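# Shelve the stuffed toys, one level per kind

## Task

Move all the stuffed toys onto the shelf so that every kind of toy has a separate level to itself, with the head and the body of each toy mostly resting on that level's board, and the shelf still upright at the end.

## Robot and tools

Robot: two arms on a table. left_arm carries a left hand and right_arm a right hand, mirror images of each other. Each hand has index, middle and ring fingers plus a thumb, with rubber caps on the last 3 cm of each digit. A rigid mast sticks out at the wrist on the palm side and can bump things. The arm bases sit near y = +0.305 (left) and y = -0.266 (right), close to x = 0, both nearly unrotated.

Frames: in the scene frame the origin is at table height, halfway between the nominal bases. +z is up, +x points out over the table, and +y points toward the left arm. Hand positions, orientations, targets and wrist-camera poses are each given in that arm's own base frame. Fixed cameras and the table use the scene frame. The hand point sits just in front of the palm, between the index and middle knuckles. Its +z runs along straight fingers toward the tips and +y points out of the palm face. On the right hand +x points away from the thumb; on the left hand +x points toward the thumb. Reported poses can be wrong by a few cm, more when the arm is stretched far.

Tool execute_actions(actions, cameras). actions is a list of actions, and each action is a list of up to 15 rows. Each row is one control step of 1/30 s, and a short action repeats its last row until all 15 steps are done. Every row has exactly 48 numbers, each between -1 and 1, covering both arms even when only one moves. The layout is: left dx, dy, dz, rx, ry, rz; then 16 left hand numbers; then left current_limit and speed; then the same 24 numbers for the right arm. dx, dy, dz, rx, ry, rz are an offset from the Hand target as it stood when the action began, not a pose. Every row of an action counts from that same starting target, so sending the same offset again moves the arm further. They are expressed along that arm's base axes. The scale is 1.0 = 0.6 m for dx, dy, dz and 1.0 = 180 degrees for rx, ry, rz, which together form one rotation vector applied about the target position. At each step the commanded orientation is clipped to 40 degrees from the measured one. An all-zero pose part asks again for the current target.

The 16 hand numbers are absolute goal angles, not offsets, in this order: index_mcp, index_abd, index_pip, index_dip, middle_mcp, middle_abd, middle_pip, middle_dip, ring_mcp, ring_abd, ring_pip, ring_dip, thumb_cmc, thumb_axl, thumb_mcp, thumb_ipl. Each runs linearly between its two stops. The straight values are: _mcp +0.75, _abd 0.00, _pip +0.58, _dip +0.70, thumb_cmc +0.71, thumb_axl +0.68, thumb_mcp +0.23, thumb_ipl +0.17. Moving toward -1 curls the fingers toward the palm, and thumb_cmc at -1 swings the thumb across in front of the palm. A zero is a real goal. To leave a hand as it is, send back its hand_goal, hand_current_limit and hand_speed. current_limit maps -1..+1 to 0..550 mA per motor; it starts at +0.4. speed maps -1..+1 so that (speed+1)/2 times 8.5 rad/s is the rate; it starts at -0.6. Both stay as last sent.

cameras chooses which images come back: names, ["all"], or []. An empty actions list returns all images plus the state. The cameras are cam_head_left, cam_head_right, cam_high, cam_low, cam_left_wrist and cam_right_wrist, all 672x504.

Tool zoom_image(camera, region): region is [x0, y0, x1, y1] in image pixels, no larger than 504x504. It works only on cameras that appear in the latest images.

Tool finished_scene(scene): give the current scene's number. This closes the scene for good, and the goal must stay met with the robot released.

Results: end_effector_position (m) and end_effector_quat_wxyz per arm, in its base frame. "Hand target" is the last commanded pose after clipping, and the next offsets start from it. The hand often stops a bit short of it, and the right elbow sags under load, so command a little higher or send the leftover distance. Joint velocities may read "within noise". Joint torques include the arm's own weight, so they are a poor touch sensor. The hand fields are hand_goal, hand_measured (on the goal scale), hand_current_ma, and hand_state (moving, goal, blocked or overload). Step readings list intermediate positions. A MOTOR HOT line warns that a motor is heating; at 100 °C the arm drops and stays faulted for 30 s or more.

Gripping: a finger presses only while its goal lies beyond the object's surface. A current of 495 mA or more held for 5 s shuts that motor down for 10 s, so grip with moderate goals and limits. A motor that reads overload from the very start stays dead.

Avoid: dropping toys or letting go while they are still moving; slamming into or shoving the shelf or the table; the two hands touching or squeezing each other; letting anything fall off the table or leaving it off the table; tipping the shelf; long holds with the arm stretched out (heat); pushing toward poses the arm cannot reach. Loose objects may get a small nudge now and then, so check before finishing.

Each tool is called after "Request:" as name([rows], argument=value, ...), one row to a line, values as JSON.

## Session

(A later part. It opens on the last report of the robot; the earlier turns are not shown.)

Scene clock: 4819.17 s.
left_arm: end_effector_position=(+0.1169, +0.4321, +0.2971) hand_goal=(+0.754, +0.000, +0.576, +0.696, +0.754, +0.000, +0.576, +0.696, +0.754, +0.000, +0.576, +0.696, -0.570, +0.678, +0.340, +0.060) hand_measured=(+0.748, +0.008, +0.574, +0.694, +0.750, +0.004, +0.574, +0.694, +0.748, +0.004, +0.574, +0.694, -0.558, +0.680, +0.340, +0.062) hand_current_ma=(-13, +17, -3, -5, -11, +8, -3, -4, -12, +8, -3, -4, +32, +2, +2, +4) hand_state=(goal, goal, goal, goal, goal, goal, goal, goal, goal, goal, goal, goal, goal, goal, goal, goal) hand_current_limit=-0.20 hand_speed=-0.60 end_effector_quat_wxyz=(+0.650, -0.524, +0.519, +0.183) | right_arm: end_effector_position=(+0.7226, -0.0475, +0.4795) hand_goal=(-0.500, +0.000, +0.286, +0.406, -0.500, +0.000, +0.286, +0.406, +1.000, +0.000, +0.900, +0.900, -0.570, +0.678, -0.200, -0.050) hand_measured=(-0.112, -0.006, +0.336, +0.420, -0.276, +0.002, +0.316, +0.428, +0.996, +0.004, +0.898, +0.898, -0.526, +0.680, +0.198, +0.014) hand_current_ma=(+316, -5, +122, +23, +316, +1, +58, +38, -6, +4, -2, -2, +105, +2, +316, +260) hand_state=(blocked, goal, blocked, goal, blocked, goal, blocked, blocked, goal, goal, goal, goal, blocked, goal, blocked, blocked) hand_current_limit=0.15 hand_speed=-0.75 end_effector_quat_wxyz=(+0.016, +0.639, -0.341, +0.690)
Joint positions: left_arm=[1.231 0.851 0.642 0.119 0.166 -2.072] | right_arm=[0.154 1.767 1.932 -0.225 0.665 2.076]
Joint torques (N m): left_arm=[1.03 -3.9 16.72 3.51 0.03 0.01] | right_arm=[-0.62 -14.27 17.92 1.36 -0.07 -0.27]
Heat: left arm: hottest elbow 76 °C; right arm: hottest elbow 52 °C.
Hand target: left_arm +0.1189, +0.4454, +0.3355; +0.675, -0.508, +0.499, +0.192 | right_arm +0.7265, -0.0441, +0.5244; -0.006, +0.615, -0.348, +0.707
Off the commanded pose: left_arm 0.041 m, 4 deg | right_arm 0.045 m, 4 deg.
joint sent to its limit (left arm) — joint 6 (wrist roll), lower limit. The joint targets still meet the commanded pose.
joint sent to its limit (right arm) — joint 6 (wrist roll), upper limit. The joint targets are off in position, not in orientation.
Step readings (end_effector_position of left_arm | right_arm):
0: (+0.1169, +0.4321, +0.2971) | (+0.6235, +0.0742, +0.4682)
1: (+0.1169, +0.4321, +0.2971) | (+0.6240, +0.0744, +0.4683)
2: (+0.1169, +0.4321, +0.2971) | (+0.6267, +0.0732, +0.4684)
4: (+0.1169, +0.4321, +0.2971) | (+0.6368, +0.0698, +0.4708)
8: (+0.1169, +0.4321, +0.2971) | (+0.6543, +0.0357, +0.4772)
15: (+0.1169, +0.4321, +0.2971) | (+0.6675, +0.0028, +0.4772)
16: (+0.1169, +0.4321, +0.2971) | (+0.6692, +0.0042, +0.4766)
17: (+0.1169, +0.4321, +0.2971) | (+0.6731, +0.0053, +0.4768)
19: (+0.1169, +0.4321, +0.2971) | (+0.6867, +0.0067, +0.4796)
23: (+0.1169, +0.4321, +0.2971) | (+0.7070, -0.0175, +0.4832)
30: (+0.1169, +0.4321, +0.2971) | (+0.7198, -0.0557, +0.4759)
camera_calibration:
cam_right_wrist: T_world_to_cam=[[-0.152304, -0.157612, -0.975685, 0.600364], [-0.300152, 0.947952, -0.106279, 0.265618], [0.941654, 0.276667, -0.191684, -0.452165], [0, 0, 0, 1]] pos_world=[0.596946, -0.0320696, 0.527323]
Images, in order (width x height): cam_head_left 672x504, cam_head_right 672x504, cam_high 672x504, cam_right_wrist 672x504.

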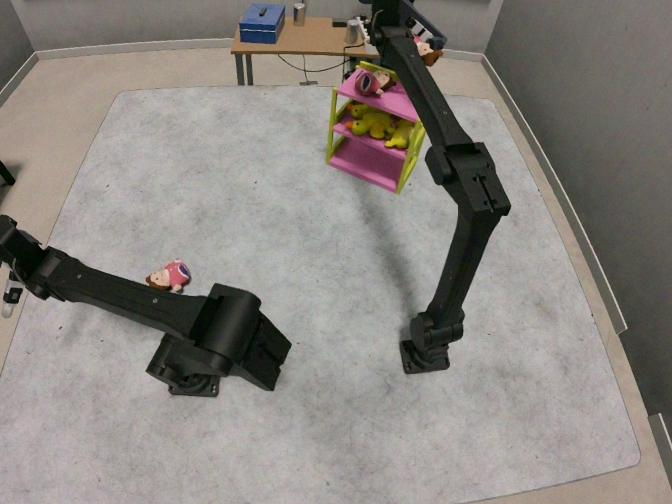

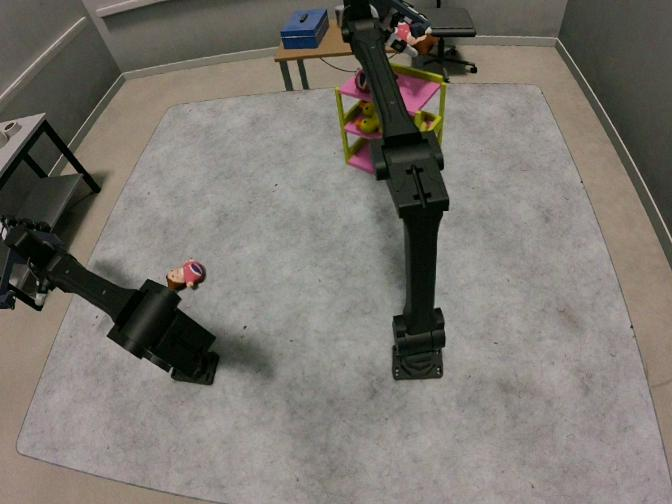

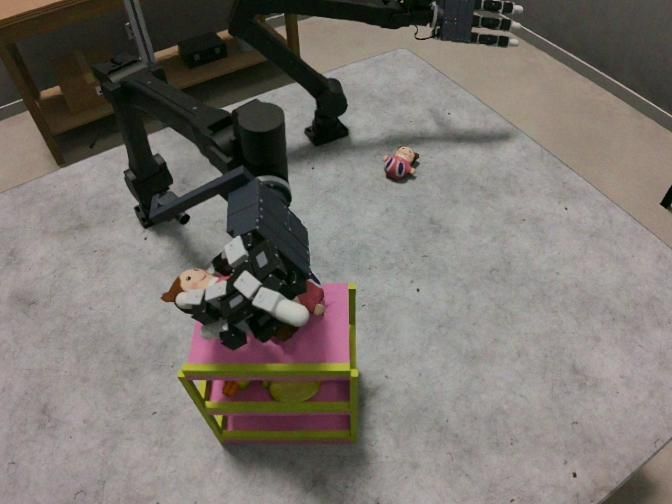

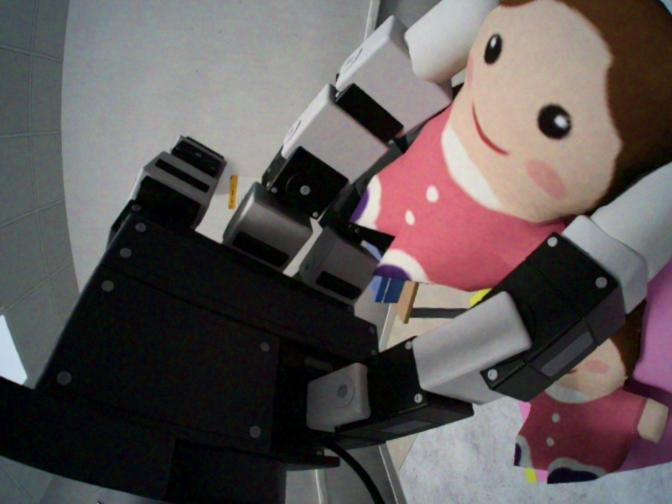

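Request:
execute_actions([
  [[0,0,0,0,0,0,0.754,0,0.576,0.696,0.754,0,0.576,0.696,0.754,0,0.576,0.696,-0.57,0.678,0.34,0.06,-0.2,-0.6,0.005,0.007,-0.1,0,0,0,-0.5,0,0.286,0.406,-0.5,0,0.286,0.406,1,0,0.9,0.9,-0.57,0.678,-0.2,-0.05,0.15,-0.75]],
], cameras=["cam_high","cam_right_wrist"])

Request:
zoom_image(camera="cam_high", region=[160, 200, 380, 400])

Scene clock: 4853.90 s.
left_arm: end_effector_position=(+0.1169, +0.4321, +0.2971) hand_goal=(+0.754, +0.000, +0.576, +0.696, +0.754, +0.000, +0.576, +0.696, +0.754, +0.000, +0.576, +0.696, -0.570, +0.678, +0.340, +0.060) hand_measured=(+0.748, +0.008, +0.574, +0.694, +0.750, +0.004, +0.574, +0.694, +0.748, +0.004, +0.574, +0.694, -0.558, +0.680, +0.340, +0.062) hand_current_ma=(-13, +17, -3, -5, -11, +8, -3, -4, -12, +8, -3, -4, +32, +2, +2, +4) hand_state=(goal, goal, goal, goal, goal, goal, goal, goal, goal, goal, goal, goal, goal, goal, goal, goal) hand_current_limit=-0.20 hand_speed=-0.60 end_effector_quat_wxyz=(+0.650, -0.524, +0.519, +0.183) | right_arm: end_effector_position=(+0.7298, -0.0452, +0.4568) hand_goal=(-0.500, +0.000, +0.286, +0.406, -0.500, +0.000, +0.286, +0.406, +1.000, +0.000, +0.900, +0.900, -0.570, +0.678, -0.200, -0.050) hand_measured=(-0.112, -0.006, +0.336, +0.420, -0.276, +0.002, +0.316, +0.428, +0.996, +0.004, +0.898, +0.898, -0.526, +0.680, +0.198, +0.014) hand_current_ma=(+316, -5, +122, +23, +316, +1, +58, +38, -6, +4, -2, -2, +105, +2, +316, +260) hand_state=(blocked, goal, blocked, goal, blocked, goal, blocked, blocked, goal, goal, goal, goal, blocked, goal, blocked, blocked) hand_current_limit=0.15 hand_speed=-0.75 end_effector_quat_wxyz=(+0.007, +0.625, -0.343, +0.701)
Joint positions: left_arm=[1.231 0.851 0.642 0.119 0.166 -2.072] | right_arm=[0.155 1.77 1.858 -0.108 0.666 2.076]
Joint torques (N m): left_arm=[-0.09 -4.42 16.55 3.43 0.05 -0.04] | right_arm=[0.15 -14.92 11 2.55 0.15 -0.26]
Heat: left arm: hottest elbow 76 °C; right arm: hottest elbow 51 °C.
Hand target: left_arm +0.1189, +0.4454, +0.3355; +0.675, -0.508, +0.499, +0.192 | right_arm +0.7295, -0.0399, +0.4643; -0.006, +0.615, -0.348, +0.707
Off the commanded pose: left_arm 0.041 m, 4 deg | right_arm 0.009 m, 2 deg.
joint sent to its limit (left arm) — joint 6 (wrist roll), lower limit. The joint targets still meet the commanded pose.
joint sent to its limit (right arm) — joint 6 (wrist roll), upper limit. The joint targets still meet the commanded pose.
Step readings (end_effector_position of left_arm | right_arm):
0: (+0.1169, +0.4321, +0.2971) | (+0.7226, -0.0475, +0.4795)
1: (+0.1169, +0.4321, +0.2971) | (+0.7226, -0.0475, +0.4795)
2: (+0.1169, +0.4321, +0.2971) | (+0.7228, -0.0475, +0.4801)
4: (+0.1169, +0.4321, +0.2971) | (+0.7250, -0.0472, +0.4814)
8: (+0.1169, +0.4321, +0.2971) | (+0.7280, -0.0457, +0.4724)
15: (+0.1169, +0.4321, +0.2971) | (+0.7294, -0.0452, +0.4560)
camera_calibration:
cam_right_wrist: T_world_to_cam=[[-0.113451, -0.151749, -0.981887, 0.554478], [-0.296531, 0.948396, -0.112311, 0.263259], [0.948261, 0.278418, -0.152594, -0.486544], [0, 0, 0, 1]] pos_world=[0.602341, -0.0300697, 0.499757]
Images, in order (width x height): cam_high 672x504, cam_right_wrist 672x504.

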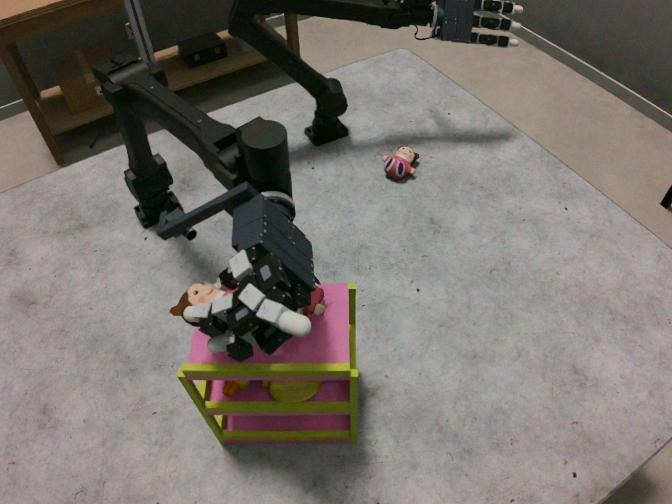

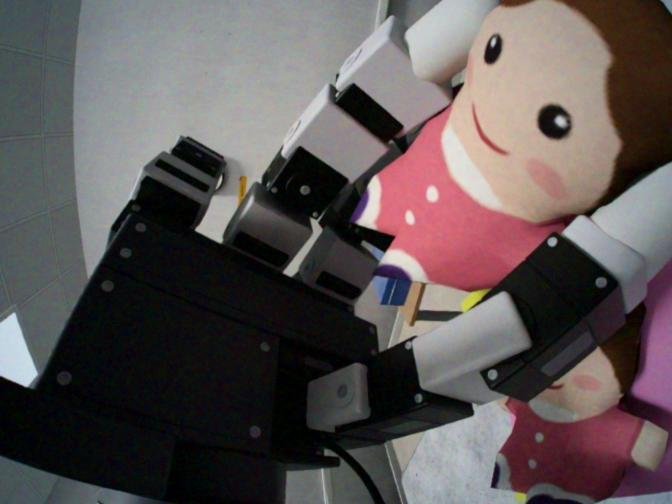

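Scaled by 2.291 from the camera's 672x504 image, which has a finer 960x720 frame.

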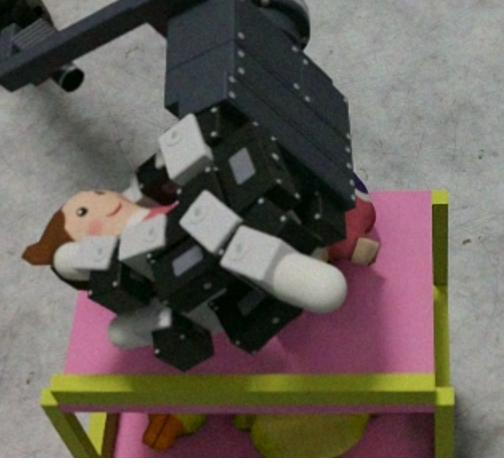

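Request:
execute_actions([
  [[0,0,0,0,0,0,0.754,0,0.576,0.696,0.754,0,0.576,0.696,0.754,0,0.576,0.696,-0.57,0.678,0.34,0.06,-0.2,-0.6,0.0,0.0,-0.06,0,0,0,-0.5,0,0.286,0.406,-0.5,0,0.286,0.406,1,0,0.9,0.9,-0.57,0.678,-0.2,-0.05,0.15,-0.75]],
], cameras=["cam_high","cam_low"])

Request:
zoom_image(camera="cam_high", region=[160, 200, 380, 400])

Request:
zoom_image(camera="cam_low", region=[0, 0, 300, 200])

Scene clock: 4864.33 s.
left_arm: end_effector_position=(+0.1169, +0.4321, +0.2971) hand_goal=(+0.754, +0.000, +0.576, +0.696, +0.754, +0.000, +0.576, +0.696, +0.754, +0.000, +0.576, +0.696, -0.570, +0.678, +0.340, +0.060) hand_measured=(+0.748, +0.008, +0.574, +0.694, +0.750, +0.004, +0.574, +0.694, +0.748, +0.004, +0.574, +0.694, -0.558, +0.680, +0.340, +0.062) hand_current_ma=(-13, +17, -3, -5, -11, +8, -3, -4, -12, +8, -3, -4, +32, +2, +2, +4) hand_state=(goal, goal, goal, goal, goal, goal, goal, goal, goal, goal, goal, goal, goal, goal, goal, goal) hand_current_limit=-0.20 hand_speed=-0.60 end_effector_quat_wxyz=(+0.650, -0.524, +0.519, +0.183) | right_arm: end_effector_position=(+0.7304, -0.0452, +0.4177) hand_goal=(-0.500, +0.000, +0.286, +0.406, -0.500, +0.000, +0.286, +0.406, +1.000, +0.000, +0.900, +0.900, -0.570, +0.678, -0.200, -0.050) hand_measured=(-0.112, -0.006, +0.336, +0.420, -0.276, +0.002, +0.316, +0.428, +0.996, +0.004, +0.898, +0.898, -0.526, +0.680, +0.198, +0.014) hand_current_ma=(+316, -5, +122, +23, +316, +1, +58, +38, -6, +4, -2, -2, +105, +2, +316, +260) hand_state=(blocked, goal, blocked, goal, blocked, goal, blocked, blocked, goal, goal, goal, goal, blocked, goal, blocked, blocked) hand_current_limit=0.15 hand_speed=-0.75 end_effector_quat_wxyz=(+0.008, +0.627, -0.343, +0.700)
Joint positions: left_arm=[1.231 0.851 0.642 0.119 0.166 -2.072] | right_arm=[0.155 1.769 1.756 -0.013 0.668 2.076]
Joint torques (N m): left_arm=[0.56 -4.31 16.68 3.52 0.04 0.01] | right_arm=[-0.03 -15.62 11.15 2.67 0.09 -0.28]
Heat: left arm: hottest elbow 76 °C; right arm: hottest elbow 51 °C.
Hand target: left_arm +0.1189, +0.4454, +0.3355; +0.675, -0.508, +0.499, +0.192 | right_arm +0.7295, -0.0399, +0.4283; -0.006, +0.615, -0.348, +0.707
Off the commanded pose: left_arm 0.041 m, 4 deg | right_arm 0.012 m, 2 deg.
joint sent to its limit (left arm) — joint 6 (wrist roll), lower limit. The joint targets still meet the commanded pose.
joint sent to its limit (right arm) — joint 6 (wrist roll), upper limit. The joint targets still meet the commanded pose.
Step readings (end_effector_position of left_arm | right_arm):
0: (+0.1169, +0.4321, +0.2971) | (+0.7298, -0.0452, +0.4568)
1: (+0.1169, +0.4321, +0.2971) | (+0.7299, -0.0451, +0.4568)
2: (+0.1169, +0.4321, +0.2971) | (+0.7302, -0.0451, +0.4553)
4: (+0.1169, +0.4321, +0.2971) | (+0.7301, -0.0452, +0.4499)
8: (+0.1169, +0.4321, +0.2971) | (+0.7293, -0.0454, +0.4269)
15: (+0.1169, +0.4321, +0.2971) | (+0.7302, -0.0452, +0.4170)
Images, in order (width x height): cam_high 672x504, cam_low 672x504.

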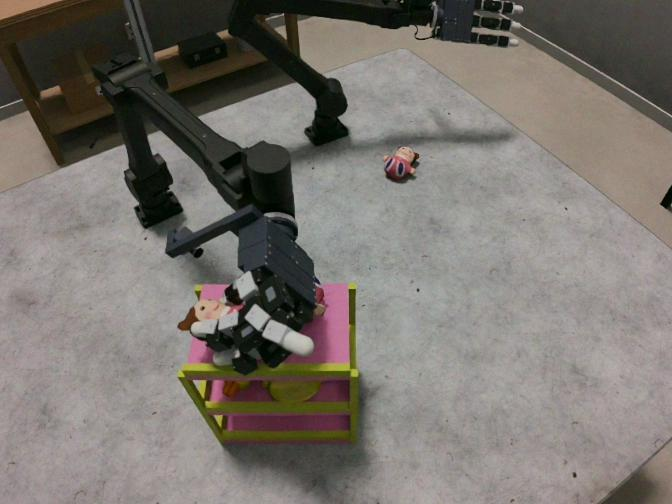

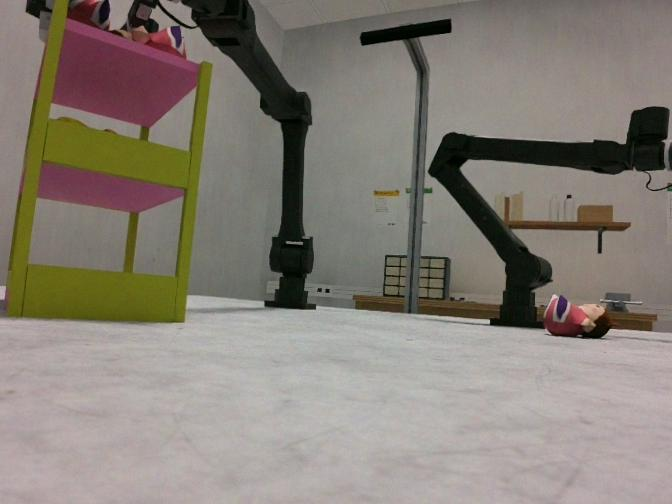

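Scaled by 2.291 from the camera's 672x504 image, which has a finer 960x720 frame.

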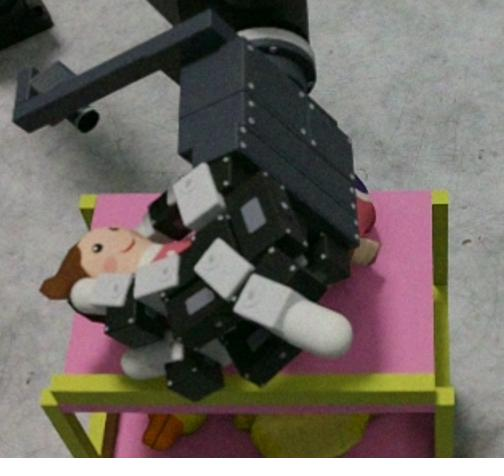

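Scaled by 1.680 from the camera's 672x504 image, which has a finer 960x720 frame.

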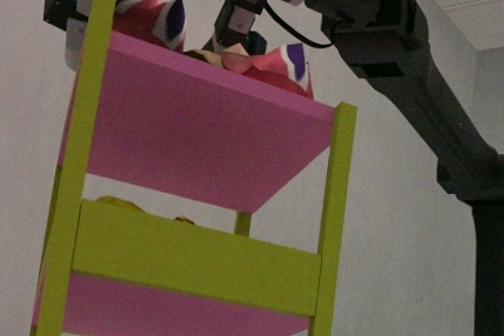

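Request:
execute_actions([
  [[0,0,0,0,0,0,0.754,0,0.576,0.696,0.754,0,0.576,0.696,0.754,0,0.576,0.696,-0.57,0.678,0.34,0.06,-0.2,-0.6,0.0,0.0,-0.045,0,0,0,-0.5,0,0.286,0.406,-0.5,0,0.286,0.406,1,0,0.9,0.9,-0.57,0.678,-0.2,-0.05,0.15,-0.75]],
], cameras=["cam_high","cam_low"])

Request:
zoom_image(camera="cam_high", region=[160, 200, 380, 400])

Request:
zoom_image(camera="cam_low", region=[0, 0, 300, 200])

Scene clock: 4869.03 s.
left_arm: end_effector_position=(+0.1169, +0.4321, +0.2971) hand_goal=(+0.754, +0.000, +0.576, +0.696, +0.754, +0.000, +0.576, +0.696, +0.754, +0.000, +0.576, +0.696, -0.570, +0.678, +0.340, +0.060) hand_measured=(+0.748, +0.008, +0.574, +0.694, +0.750, +0.004, +0.574, +0.694, +0.748, +0.004, +0.574, +0.694, -0.558, +0.680, +0.340, +0.062) hand_current_ma=(-13, +17, -3, -5, -11, +8, -3, -4, -12, +8, -3, -4, +32, +2, +2, +4) hand_state=(goal, goal, goal, goal, goal, goal, goal, goal, goal, goal, goal, goal, goal, goal, goal, goal) hand_current_limit=-0.20 hand_speed=-0.60 end_effector_quat_wxyz=(+0.650, -0.524, +0.519, +0.183) | right_arm: end_effector_position=(+0.7295, -0.0454, +0.3938) hand_goal=(-0.500, +0.000, +0.286, +0.406, -0.500, +0.000, +0.286, +0.406, +1.000, +0.000, +0.900, +0.900, -0.570, +0.678, -0.200, -0.050) hand_measured=(-0.112, -0.006, +0.336, +0.420, -0.276, +0.002, +0.316, +0.428, +0.996, +0.004, +0.898, +0.898, -0.526, +0.680, +0.198, +0.014) hand_current_ma=(+316, -5, +122, +23, +316, +1, +58, +38, -6, +4, -2, -2, +105, +2, +316, +260) hand_state=(blocked, goal, blocked, goal, blocked, goal, blocked, blocked, goal, goal, goal, goal, blocked, goal, blocked, blocked) hand_current_limit=0.15 hand_speed=-0.75 end_effector_quat_wxyz=(+0.007, +0.625, -0.343, +0.701)
Joint positions: left_arm=[1.231 0.851 0.642 0.119 0.166 -2.072] | right_arm=[0.155 1.769 1.69 0.058 0.668 2.076]
Joint torques (N m): left_arm=[-0.21 -4.13 16.57 3.36 0.03 0.03] | right_arm=[-0.09 -14.97 10.92 2.61 0.1 -0.26]
Heat: left arm: hottest elbow 76 °C; right arm: hottest elbow 50 °C.
Hand target: left_arm +0.1189, +0.4454, +0.3355; +0.675, -0.508, +0.499, +0.192 | right_arm +0.7295, -0.0399, +0.4014; -0.006, +0.615, -0.348, +0.707
Off the commanded pose: left_arm 0.041 m, 4 deg | right_arm 0.009 m, 2 deg.
joint sent to its limit (left arm) — joint 6 (wrist roll), lower limit. The joint targets still meet the commanded pose.
joint sent to its limit (right arm) — joint 6 (wrist roll), upper limit. The joint targets still meet the commanded pose.
Step readings (end_effector_position of left_arm | right_arm):
0: (+0.1169, +0.4321, +0.2971) | (+0.7304, -0.0452, +0.4177)
1: (+0.1169, +0.4321, +0.2971) | (+0.7304, -0.0452, +0.4177)
2: (+0.1169, +0.4321, +0.2971) | (+0.7307, -0.0452, +0.4169)
4: (+0.1169, +0.4321, +0.2971) | (+0.7309, -0.0451, +0.4134)
8: (+0.1169, +0.4321, +0.2971) | (+0.7296, -0.0453, +0.3985)
15: (+0.1169, +0.4321, +0.2971) | (+0.7293, -0.0454, +0.3934)
Images, in order (width x height): cam_high 672x504, cam_low 672x504.

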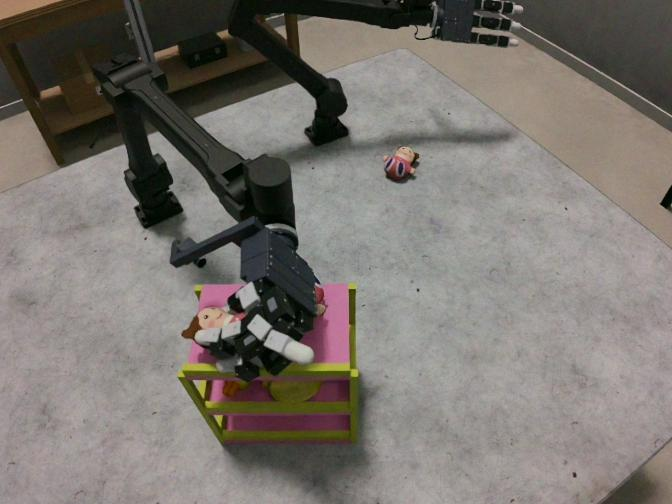

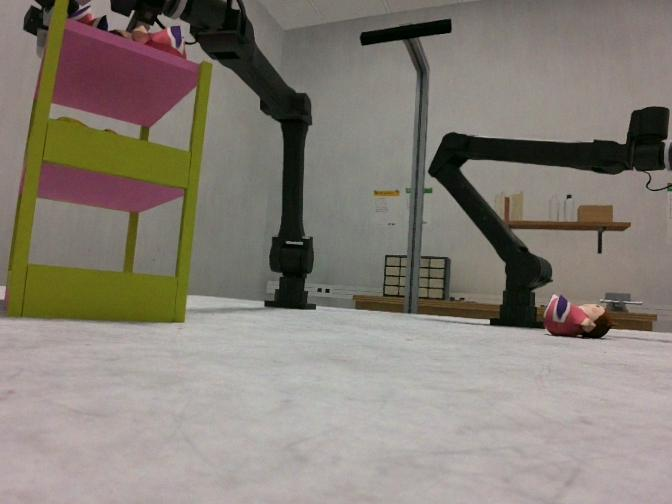

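Scaled by 2.291 from the camera's 672x504 image, which has a finer 960x720 frame.

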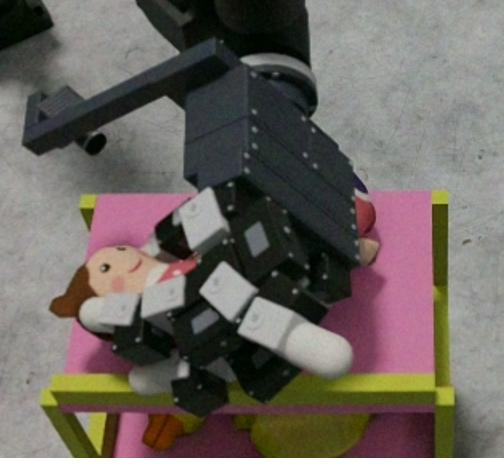

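Scaled by 1.680 from the camera's 672x504 image, which has a finer 960x720 frame.

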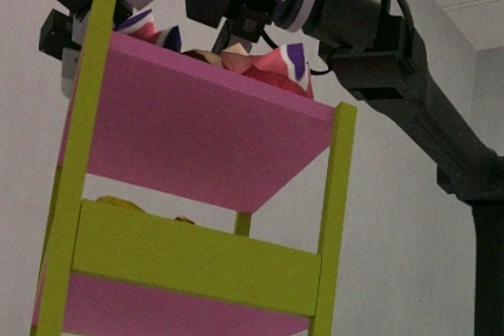

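Request:
execute_actions([
  [[0,0,0,0,0,0,0.754,0,0.576,0.696,0.754,0,0.576,0.696,0.754,0,0.576,0.696,-0.57,0.678,0.34,0.06,-0.2,-0.6,-0.021,0.0135,-0.01,0,0,0,-0.5,0,0.286,0.406,-0.5,0,0.286,0.406,1,0,0.9,0.9,-0.57,0.678,-0.2,-0.05,0.15,-0.75]],
], cameras=["cam_high","cam_low"])

Request:
zoom_image(camera="cam_high", region=[160, 200, 380, 400])

Request:
zoom_image(camera="cam_low", region=[0, 0, 300, 200])

Scene clock: 4877.80 s.
left_arm: end_effector_position=(+0.1169, +0.4321, +0.2971) hand_goal=(+0.754, +0.000, +0.576, +0.696, +0.754, +0.000, +0.576, +0.696, +0.754, +0.000, +0.576, +0.696, -0.570, +0.678, +0.340, +0.060) hand_measured=(+0.748, +0.008, +0.574, +0.694, +0.750, +0.004, +0.574, +0.694, +0.748, +0.004, +0.574, +0.694, -0.558, +0.680, +0.340, +0.062) hand_current_ma=(-13, +17, -3, -5, -11, +8, -3, -4, -12, +8, -3, -4, +32, +2, +2, +4) hand_state=(goal, goal, goal, goal, goal, goal, goal, goal, goal, goal, goal, goal, goal, goal, goal, goal) hand_current_limit=-0.20 hand_speed=-0.60 end_effector_quat_wxyz=(+0.650, -0.524, +0.519, +0.183) | right_arm: end_effector_position=(+0.7213, -0.0378, +0.3882) hand_goal=(-0.500, +0.000, +0.286, +0.406, -0.500, +0.000, +0.286, +0.406, +1.000, +0.000, +0.900, +0.900, -0.570, +0.678, -0.200, -0.050) hand_measured=(-0.112, -0.030, +0.336, +0.420, -0.278, -0.002, +0.316, +0.428, +0.996, +0.004, +0.898, +0.898, -0.526, +0.680, +0.198, +0.014) hand_current_ma=(+316, -51, +122, +23, +316, -1, +58, +38, -6, +4, -2, -2, +105, +2, +316, +260) hand_state=(blocked, blocked, blocked, goal, blocked, goal, blocked, blocked, goal, goal, goal, goal, blocked, goal, blocked, blocked) hand_current_limit=0.15 hand_speed=-0.75 end_effector_quat_wxyz=(+0.007, +0.623, -0.343, +0.703)
Joint positions: left_arm=[1.231 0.851 0.642 0.119 0.166 -2.072] | right_arm=[0.17 1.751 1.648 0.09 0.683 2.073]
Joint torques (N m): left_arm=[0.91 -4.48 16.72 3.52 0.05 -0.02] | right_arm=[0.21 -15.44 10.13 2.43 0.17 -0.22]
Heat: left arm: hottest elbow 76 °C; right arm: hottest elbow 49 °C.
Hand target: left_arm +0.1189, +0.4454, +0.3355; +0.675, -0.508, +0.499, +0.192 | right_arm +0.7169, -0.0317, +0.3955; -0.006, +0.615, -0.348, +0.707
Off the commanded pose: left_arm 0.041 m, 4 deg | right_arm 0.010 m, 2 deg.
joint sent to its limit (left arm) — joint 6 (wrist roll), lower limit. The joint targets still meet the commanded pose.
joint sent to its limit (right arm) — joint 6 (wrist roll), upper limit. The joint targets still meet the commanded pose.
Step readings (end_effector_position of left_arm | right_arm):
0: (+0.1169, +0.4321, +0.2971) | (+0.7295, -0.0454, +0.3938)
1: (+0.1169, +0.4321, +0.2971) | (+0.7294, -0.0451, +0.3938)
2: (+0.1169, +0.4321, +0.2971) | (+0.7293, -0.0450, +0.3931)
4: (+0.1169, +0.4321, +0.2971) | (+0.7271, -0.0443, +0.3898)
8: (+0.1169, +0.4321, +0.2971) | (+0.7237, -0.0402, +0.3882)
15: (+0.1169, +0.4321, +0.2971) | (+0.7213, -0.0378, +0.3881)
Images, in order (width x height): cam_high 672x504, cam_low 672x504.

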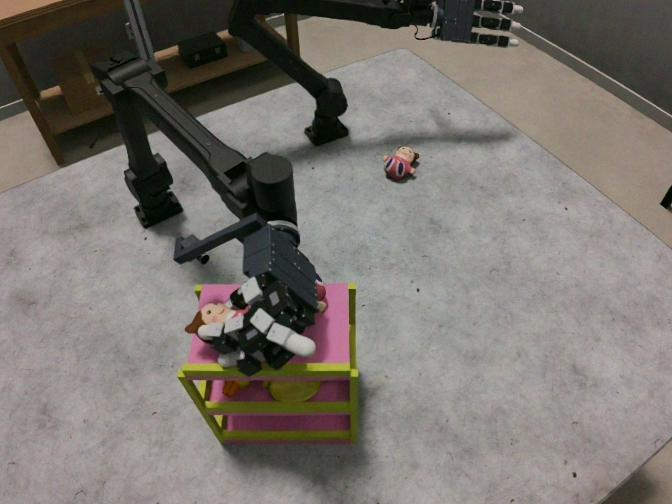

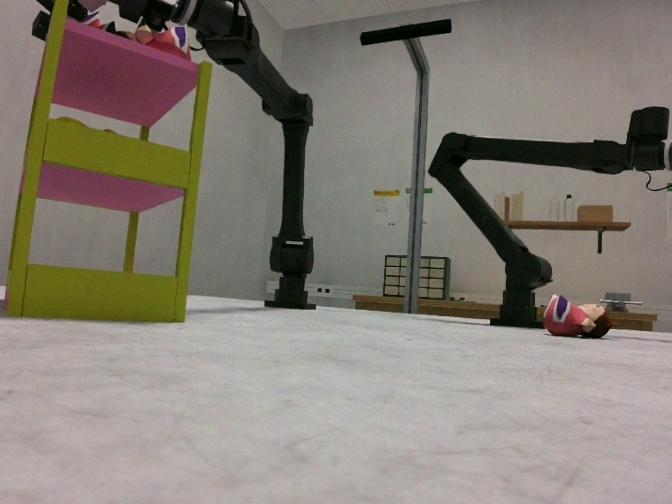

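Scaled by 2.291 from the camera's 672x504 image, which has a finer 960x720 frame.

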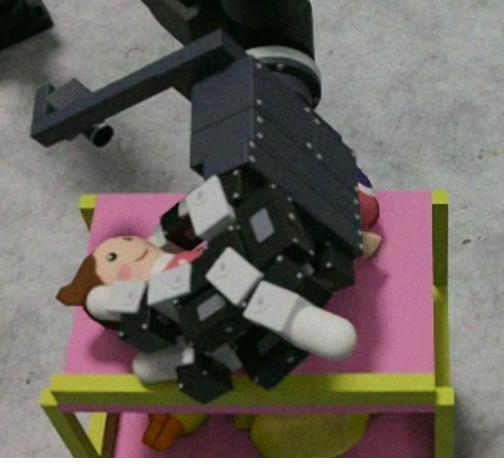

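Scaled by 1.680 from the camera's 672x504 image, which has a finer 960x720 frame.

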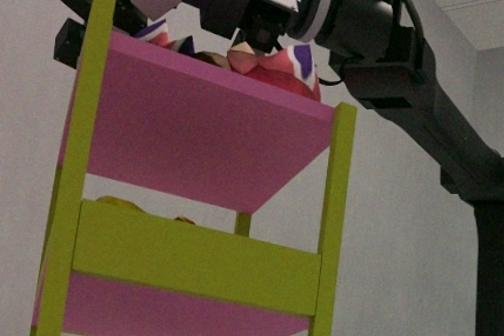

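Request:
execute_actions([
  [[0,0,0,0,0,0,0.754,0,0.576,0.696,0.754,0,0.576,0.696,0.754,0,0.576,0.696,-0.57,0.678,0.34,0.06,-0.2,-0.6,-0.002,0.0,-0.018,0,0,0,-0.5,0,0.286,0.406,-0.5,0,0.286,0.406,1,0,0.9,0.9,-0.57,0.678,-0.2,-0.05,0.15,-0.75]],
], cameras=["cam_high","cam_right_wrist"])

Request:
zoom_image(camera="cam_high", region=[160, 200, 380, 400])

Scene clock: 4884.47 s.
left_arm: end_effector_position=(+0.1169, +0.4321, +0.2971) hand_goal=(+0.754, +0.000, +0.576, +0.696, +0.754, +0.000, +0.576, +0.696, +0.754, +0.000, +0.576, +0.696, -0.570, +0.678, +0.340, +0.060) hand_measured=(+0.748, +0.008, +0.574, +0.694, +0.750, +0.004, +0.574, +0.694, +0.748, +0.004, +0.574, +0.694, -0.558, +0.680, +0.340, +0.062) hand_current_ma=(-13, +17, -3, -5, -11, +8, -3, -4, -12, +8, -3, -4, +32, +2, +2, +4) hand_state=(goal, goal, goal, goal, goal, goal, goal, goal, goal, goal, goal, goal, goal, goal, goal, goal) hand_current_limit=-0.20 hand_speed=-0.60 end_effector_quat_wxyz=(+0.650, -0.524, +0.519, +0.183) | right_arm: end_effector_position=(+0.7190, -0.0373, +0.3868) hand_goal=(-0.500, +0.000, +0.286, +0.406, -0.500, +0.000, +0.286, +0.406, +1.000, +0.000, +0.900, +0.900, -0.570, +0.678, -0.200, -0.050) hand_measured=(-0.112, -0.032, +0.336, +0.420, -0.280, -0.004, +0.316, +0.428, +0.996, +0.004, +0.898, +0.898, -0.526, +0.680, +0.198, +0.014) hand_current_ma=(+316, -55, +122, +23, +316, -2, +58, +38, -6, +4, -2, -2, +105, +2, +316, +260) hand_state=(blocked, blocked, blocked, goal, blocked, goal, blocked, blocked, goal, goal, goal, goal, blocked, goal, blocked, blocked) hand_current_limit=0.15 hand_speed=-0.75 end_effector_quat_wxyz=(+0.003, +0.617, -0.343, +0.708)
Joint positions: left_arm=[1.231 0.851 0.642 0.119 0.166 -2.072] | right_arm=[0.172 1.743 1.625 0.123 0.683 2.071]
Joint torques (N m): left_arm=[0.67 -3.84 16.72 3.47 0.03 -0.01] | right_arm=[0.09 -14.92 9.69 2.19 0.17 -0.16]
Heat: left arm: hottest elbow 76 °C; right arm: hottest elbow 49 °C.
Hand target: left_arm +0.1189, +0.4454, +0.3355; +0.675, -0.508, +0.499, +0.192 | right_arm +0.7158, -0.0317, +0.3843; -0.006, +0.615, -0.348, +0.707
Off the commanded pose: left_arm 0.041 m, 4 deg | right_arm 0.007 m, 1 deg.
joint sent to its limit (left arm) — joint 6 (wrist roll), lower limit. The joint targets still meet the commanded pose.
joint sent to its limit (right arm) — joint 6 (wrist roll), upper limit. The joint targets still meet the commanded pose.
Step readings (end_effector_position of left_arm | right_arm):
0: (+0.1169, +0.4321, +0.2971) | (+0.7213, -0.0379, +0.3880)
1: (+0.1169, +0.4321, +0.2971) | (+0.7213, -0.0379, +0.3880)
2: (+0.1169, +0.4321, +0.2971) | (+0.7212, -0.0379, +0.3878)
4: (+0.1169, +0.4321, +0.2971) | (+0.7206, -0.0377, +0.3873)
8: (+0.1169, +0.4321, +0.2971) | (+0.7192, -0.0374, +0.3872)
15: (+0.1169, +0.4321, +0.2971) | (+0.7190, -0.0372, +0.3869)
camera_calibration:
cam_right_wrist: T_world_to_cam=[[-0.0904907, -0.151649, -0.984284, 0.470148], [-0.293409, 0.948531, -0.119165, 0.245155], [0.951695, 0.278014, -0.130328, -0.500226], [0, 0, 0, 1]] pos_world=[0.590537, -0.0221702, 0.426779]
Images, in order (width x height): cam_high 672x504, cam_right_wrist 672x504.

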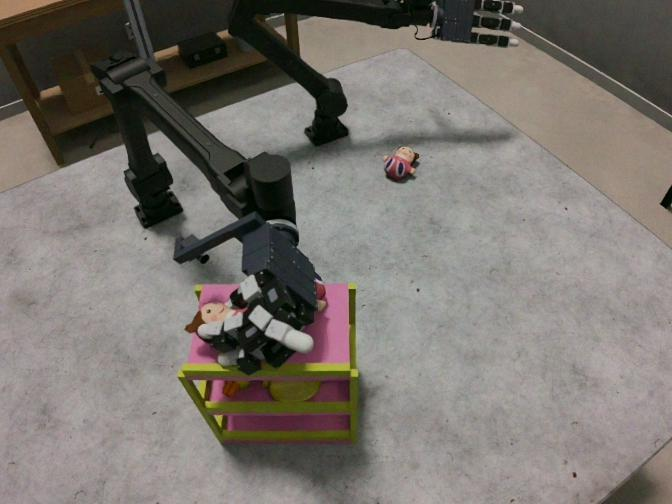

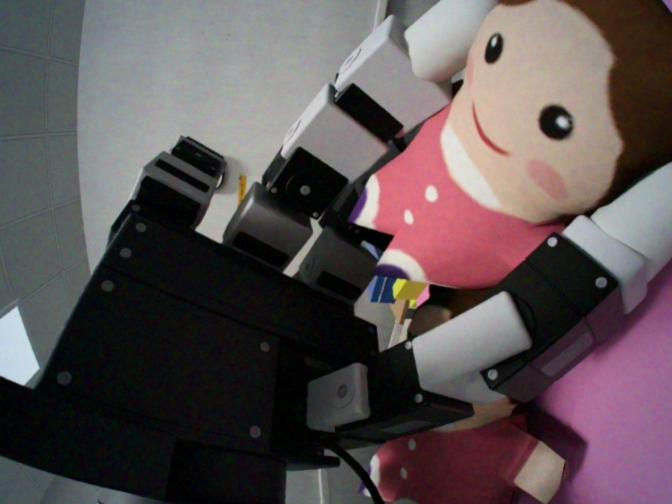

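Scaled by 2.291 from the camera's 672x504 image, which has a finer 960x720 frame.

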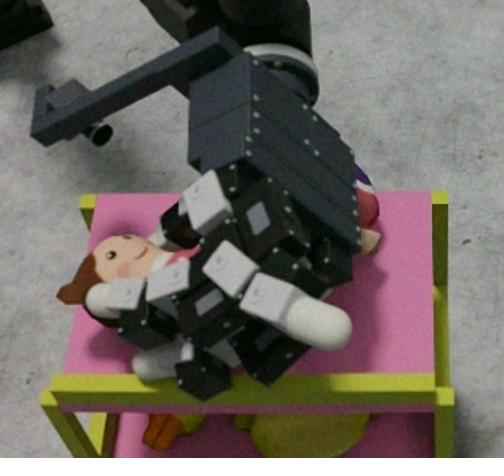

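Request:
execute_actions([
  [[0,0,0,0,0,0,0.754,0,0.576,0.696,0.754,0,0.576,0.696,0.754,0,0.576,0.696,-0.57,0.678,0.34,0.06,-0.2,-0.6,-0.022,0.013,0.012,0,0,0,-0.5,0,0.286,0.406,-0.5,0,0.286,0.406,1,0,0.9,0.9,-0.57,0.678,-0.2,-0.05,0.15,-0.75]],
  [[0,0,0,0,0,0,0.754,0,0.576,0.696,0.754,0,0.576,0.696,0.754,0,0.576,0.696,-0.57,0.678,0.34,0.06,-0.2,-0.6,0.0,0.0,-0.02,0,0,0,-0.5,0,0.286,0.406,-0.5,0,0.286,0.406,1,0,0.9,0.9,-0.57,0.678,-0.2,-0.05,0.15,-0.75]],
], cameras=["cam_high","cam_low"])

Request:
zoom_image(camera="cam_high", region=[160, 200, 380, 400])

Request:
zoom_image(camera="cam_low", region=[0, 0, 300, 200])

Scene clock: 4903.67 s.
left_arm: end_effector_position=(+0.1169, +0.4321, +0.2971) hand_goal=(+0.754, +0.000, +0.576, +0.696, +0.754, +0.000, +0.576, +0.696, +0.754, +0.000, +0.576, +0.696, -0.570, +0.678, +0.340, +0.060) hand_measured=(+0.748, +0.008, +0.574, +0.694, +0.750, +0.004, +0.574, +0.694, +0.748, +0.004, +0.574, +0.694, -0.558, +0.680, +0.340, +0.062) hand_current_ma=(-13, +17, -3, -5, -11, +8, -3, -4, -12, +8, -3, -4, +32, +2, +2, +4) hand_state=(goal, goal, goal, goal, goal, goal, goal, goal, goal, goal, goal, goal, goal, goal, goal, goal) hand_current_limit=-0.20 hand_speed=-0.60 end_effector_quat_wxyz=(+0.650, -0.524, +0.519, +0.183) | right_arm: end_effector_position=(+0.7067, -0.0280, +0.3747) hand_goal=(-0.500, +0.000, +0.286, +0.406, -0.500, +0.000, +0.286, +0.406, +1.000, +0.000, +0.900, +0.900, -0.570, +0.678, -0.200, -0.050) hand_measured=(-0.112, -0.022, +0.336, +0.420, -0.280, -0.004, +0.316, +0.428, +0.996, +0.004, +0.898, +0.898, -0.526, +0.680, +0.198, +0.014) hand_current_ma=(+316, -35, +120, +21, +316, -2, +58, +38, -6, +4, -2, -2, +105, +2, +316, +260) hand_state=(blocked, blocked, blocked, goal, blocked, goal, blocked, blocked, goal, goal, goal, goal, blocked, goal, blocked, blocked) hand_current_limit=0.15 hand_speed=-0.75 end_effector_quat_wxyz=(+0.006, +0.622, -0.342, +0.704)
Joint positions: left_arm=[1.231 0.851 0.642 0.119 0.166 -2.072] | right_arm=[0.19 1.721 1.57 0.142 0.7 2.071]
Joint torques (N m): left_arm=[0.26 -4.54 16.61 3.51 0 0.01] | right_arm=[-0.03 -14.74 9.92 2.4 0.14 -0.22]
Heat: left arm: hottest elbow 76 °C; right arm: hottest elbow 48 °C.
Hand target: left_arm +0.1189, +0.4454, +0.3355; +0.675, -0.508, +0.499, +0.192 | right_arm +0.7025, -0.0238, +0.3796; -0.006, +0.616, -0.348, +0.707
Off the commanded pose: left_arm 0.041 m, 4 deg | right_arm 0.008 m, 2 deg.
joint sent to its limit (left arm) — joint 6 (wrist roll), lower limit. The joint targets still meet the commanded pose.
joint sent to its limit (right arm) — joint 6 (wrist roll), upper limit. The joint targets still meet the commanded pose.
Step readings (end_effector_position of left_arm | right_arm):
0: (+0.1169, +0.4321, +0.2971) | (+0.7190, -0.0373, +0.3868)
1: (+0.1169, +0.4321, +0.2971) | (+0.7188, -0.0373, +0.3871)
2: (+0.1169, +0.4321, +0.2971) | (+0.7182, -0.0371, +0.3868)
4: (+0.1169, +0.4321, +0.2971) | (+0.7145, -0.0363, +0.3855)
8: (+0.1169, +0.4321, +0.2971) | (+0.7096, -0.0318, +0.3826)
15: (+0.1169, +0.4321, +0.2971) | (+0.7087, -0.0278, +0.3798)
16: (+0.1169, +0.4321, +0.2971) | (+0.7087, -0.0276, +0.3796)
17: (+0.1169, +0.4321, +0.2971) | (+0.7084, -0.0276, +0.3792)
19: (+0.1169, +0.4321, +0.2971) | (+0.7074, -0.0278, +0.3769)
23: (+0.1169, +0.4321, +0.2971) | (+0.7068, -0.0279, +0.3747)
30: (+0.1169, +0.4321, +0.2971) | (+0.7067, -0.0279, +0.3748)
Images, in order (width x height): cam_high 672x504, cam_low 672x504.

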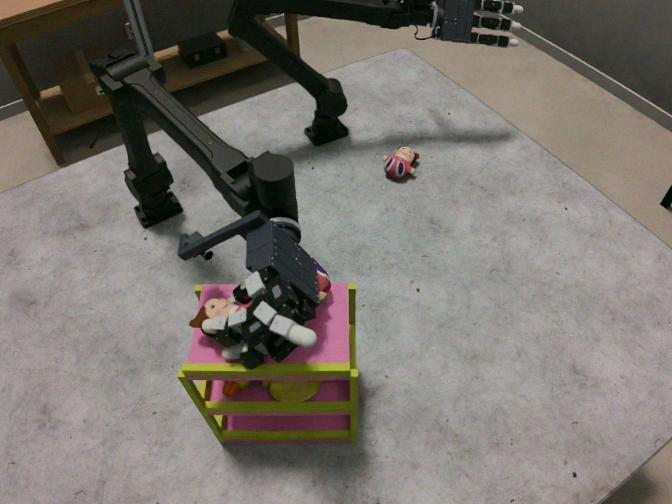

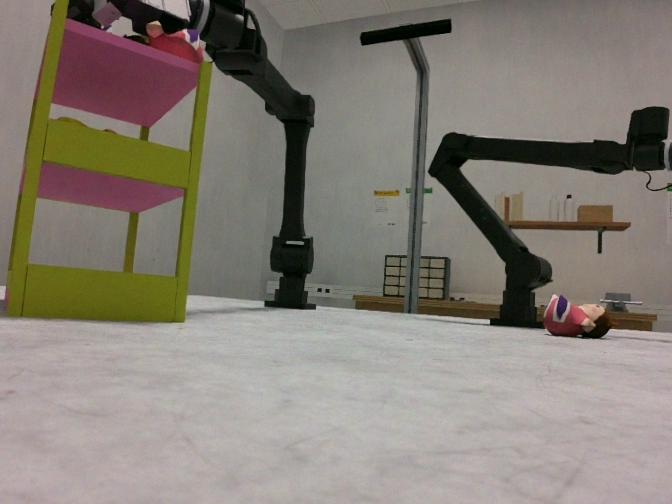

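Scaled by 2.291 from the camera's 672x504 image, which has a finer 960x720 frame.

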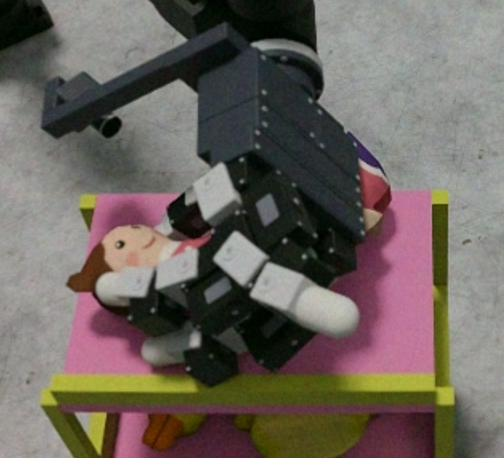

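Scaled by 1.680 from the camera's 672x504 image, which has a finer 960x720 frame.

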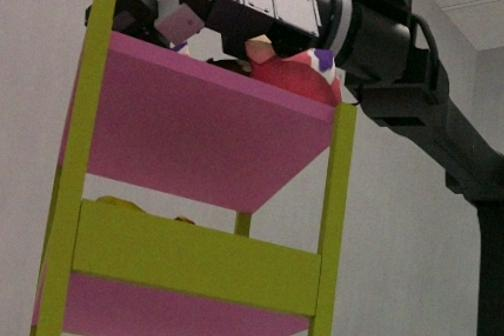

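Request:
execute_actions([
  [[0,0,0,0,0,0,0.754,0,0.576,0.696,0.754,0,0.576,0.696,0.754,0,0.576,0.696,-0.57,0.678,0.34,0.06,-0.2,-0.6,0,0,0,0,0,0,-0.15,0,0.33,0.42,-0.32,0,0.31,0.42,1,0,0.9,0.9,-0.57,0.678,0.15,0.0,-0.3,-0.8]],
  [[0,0,0,0,0,0,0.754,0,0.576,0.696,0.754,0,0.576,0.696,0.754,0,0.576,0.696,-0.57,0.678,0.34,0.06,-0.2,-0.6,0,0,0,0,0,0,-0.06,0,0.345,0.44,-0.22,0,0.33,0.44,1,0,0.9,0.9,-0.57,0.678,0.26,0.03,-0.3,-0.8]],
], cameras=["cam_high","cam_right_wrist"])

Request:
zoom_image(camera="cam_high", region=[160, 200, 380, 400])

Scene clock: 4912.93 s.
left_arm: end_effector_position=(+0.1169, +0.4321, +0.2971) hand_goal=(+0.754, +0.000, +0.576, +0.696, +0.754, +0.000, +0.576, +0.696, +0.754, +0.000, +0.576, +0.696, -0.570, +0.678, +0.340, +0.060) hand_measured=(+0.748, +0.008, +0.574, +0.694, +0.750, +0.004, +0.574, +0.694, +0.748, +0.004, +0.574, +0.694, -0.558, +0.680, +0.340, +0.062) hand_current_ma=(-13, +17, -3, -5, -11, +8, -3, -4, -12, +8, -3, -4, +32, +2, +2, +4) hand_state=(goal, goal, goal, goal, goal, goal, goal, goal, goal, goal, goal, goal, goal, goal, goal, goal) hand_current_limit=-0.20 hand_speed=-0.60 end_effector_quat_wxyz=(+0.650, -0.524, +0.519, +0.183) | right_arm: end_effector_position=(+0.7066, -0.0280, +0.3747) hand_goal=(-0.060, +0.000, +0.346, +0.440, -0.220, +0.000, +0.330, +0.440, +1.000, +0.000, +0.900, +0.900, -0.570, +0.678, +0.260, +0.030) hand_measured=(-0.064, -0.010, +0.350, +0.440, -0.226, +0.002, +0.332, +0.440, +0.996, +0.004, +0.898, +0.898, -0.540, +0.680, +0.262, +0.034) hand_current_ma=(-5, -12, +4, +0, -6, +1, +2, +0, -6, +4, -2, -2, +65, +2, +2, +8) hand_state=(goal, goal, goal, goal, goal, goal, goal, goal, goal, goal, goal, goal, blocked, goal, goal, goal) hand_current_limit=-0.30 hand_speed=-0.80 end_effector_quat_wxyz=(+0.006, +0.622, -0.342, +0.705)
Joint positions: left_arm=[1.231 0.851 0.642 0.119 0.166 -2.072] | right_arm=[0.19 1.721 1.57 0.142 0.701 2.071]
Joint torques (N m): left_arm=[0.62 -4.31 16.58 3.49 0.09 0] | right_arm=[-0.26 -14.62 9.88 2.32 0.12 -0.19]
Heat: left arm: hottest elbow 76 °C; right arm: hottest elbow 47 °C.
Hand target: left_arm +0.1189, +0.4454, +0.3355; +0.675, -0.508, +0.499, +0.192 | right_arm +0.7025, -0.0238, +0.3796; -0.006, +0.615, -0.348, +0.707
Off the commanded pose: left_arm 0.041 m, 4 deg | right_arm 0.008 m, 2 deg.
joint sent to its limit (left arm) — joint 6 (wrist roll), lower limit. The joint targets still meet the commanded pose.
joint sent to its limit (right arm) — joint 6 (wrist roll), upper limit. The joint targets still meet the commanded pose.
Step readings (end_effector_position of left_arm | right_arm):
0: (+0.1169, +0.4321, +0.2971) | (+0.7067, -0.0279, +0.3747)
1: (+0.1169, +0.4321, +0.2971) | (+0.7067, -0.0279, +0.3747)
2: (+0.1169, +0.4321, +0.2971) | (+0.7067, -0.0279, +0.3747)
4: (+0.1169, +0.4321, +0.2971) | (+0.7066, -0.0280, +0.3747)
8: (+0.1169, +0.4321, +0.2971) | (+0.7066, -0.0280, +0.3747)
15: (+0.1169, +0.4321, +0.2971) | (+0.7066, -0.0280, +0.3747)
16: (+0.1169, +0.4321, +0.2971) | (+0.7066, -0.0280, +0.3747)
17: (+0.1169, +0.4321, +0.2971) | (+0.7066, -0.0280, +0.3747)
19: (+0.1169, +0.4321, +0.2971) | (+0.7066, -0.0280, +0.3747)
23: (+0.1169, +0.4321, +0.2971) | (+0.7066, -0.0280, +0.3747)
30: (+0.1169, +0.4321, +0.2971) | (+0.7066, -0.0280, +0.3747)
camera_calibration:
cam_right_wrist: T_world_to_cam=[[-0.104107, -0.154169, -0.982544, 0.467366], [-0.295415, 0.94812, -0.117467, 0.232079], [0.94968, 0.278029, -0.14425, -0.485978], [0, 0, 0, 1]] pos_world=[0.578739, -0.0128694, 0.416367]
Images, in order (width x height): cam_high 672x504, cam_right_wrist 672x504.

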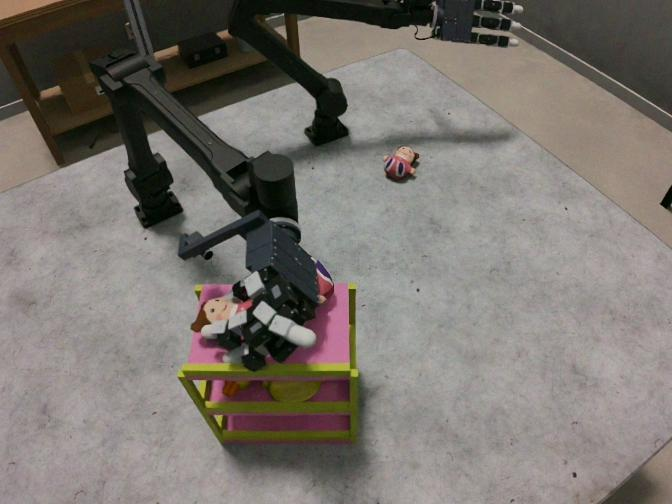

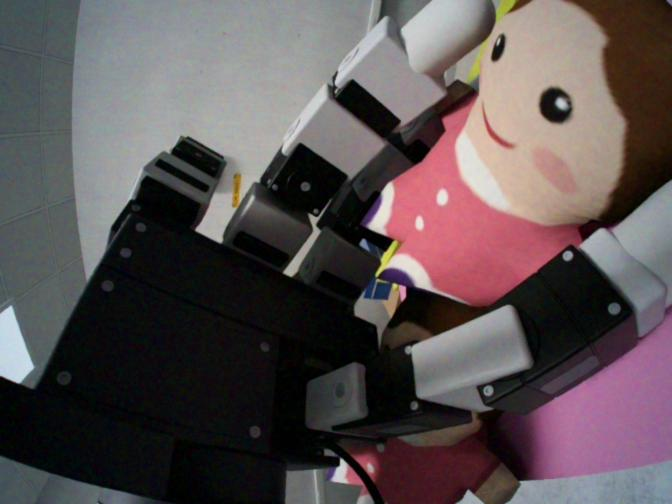

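Scaled by 2.291 from the camera's 672x504 image, which has a finer 960x720 frame.

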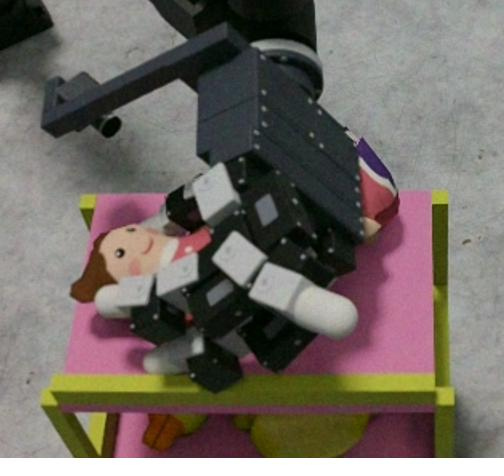

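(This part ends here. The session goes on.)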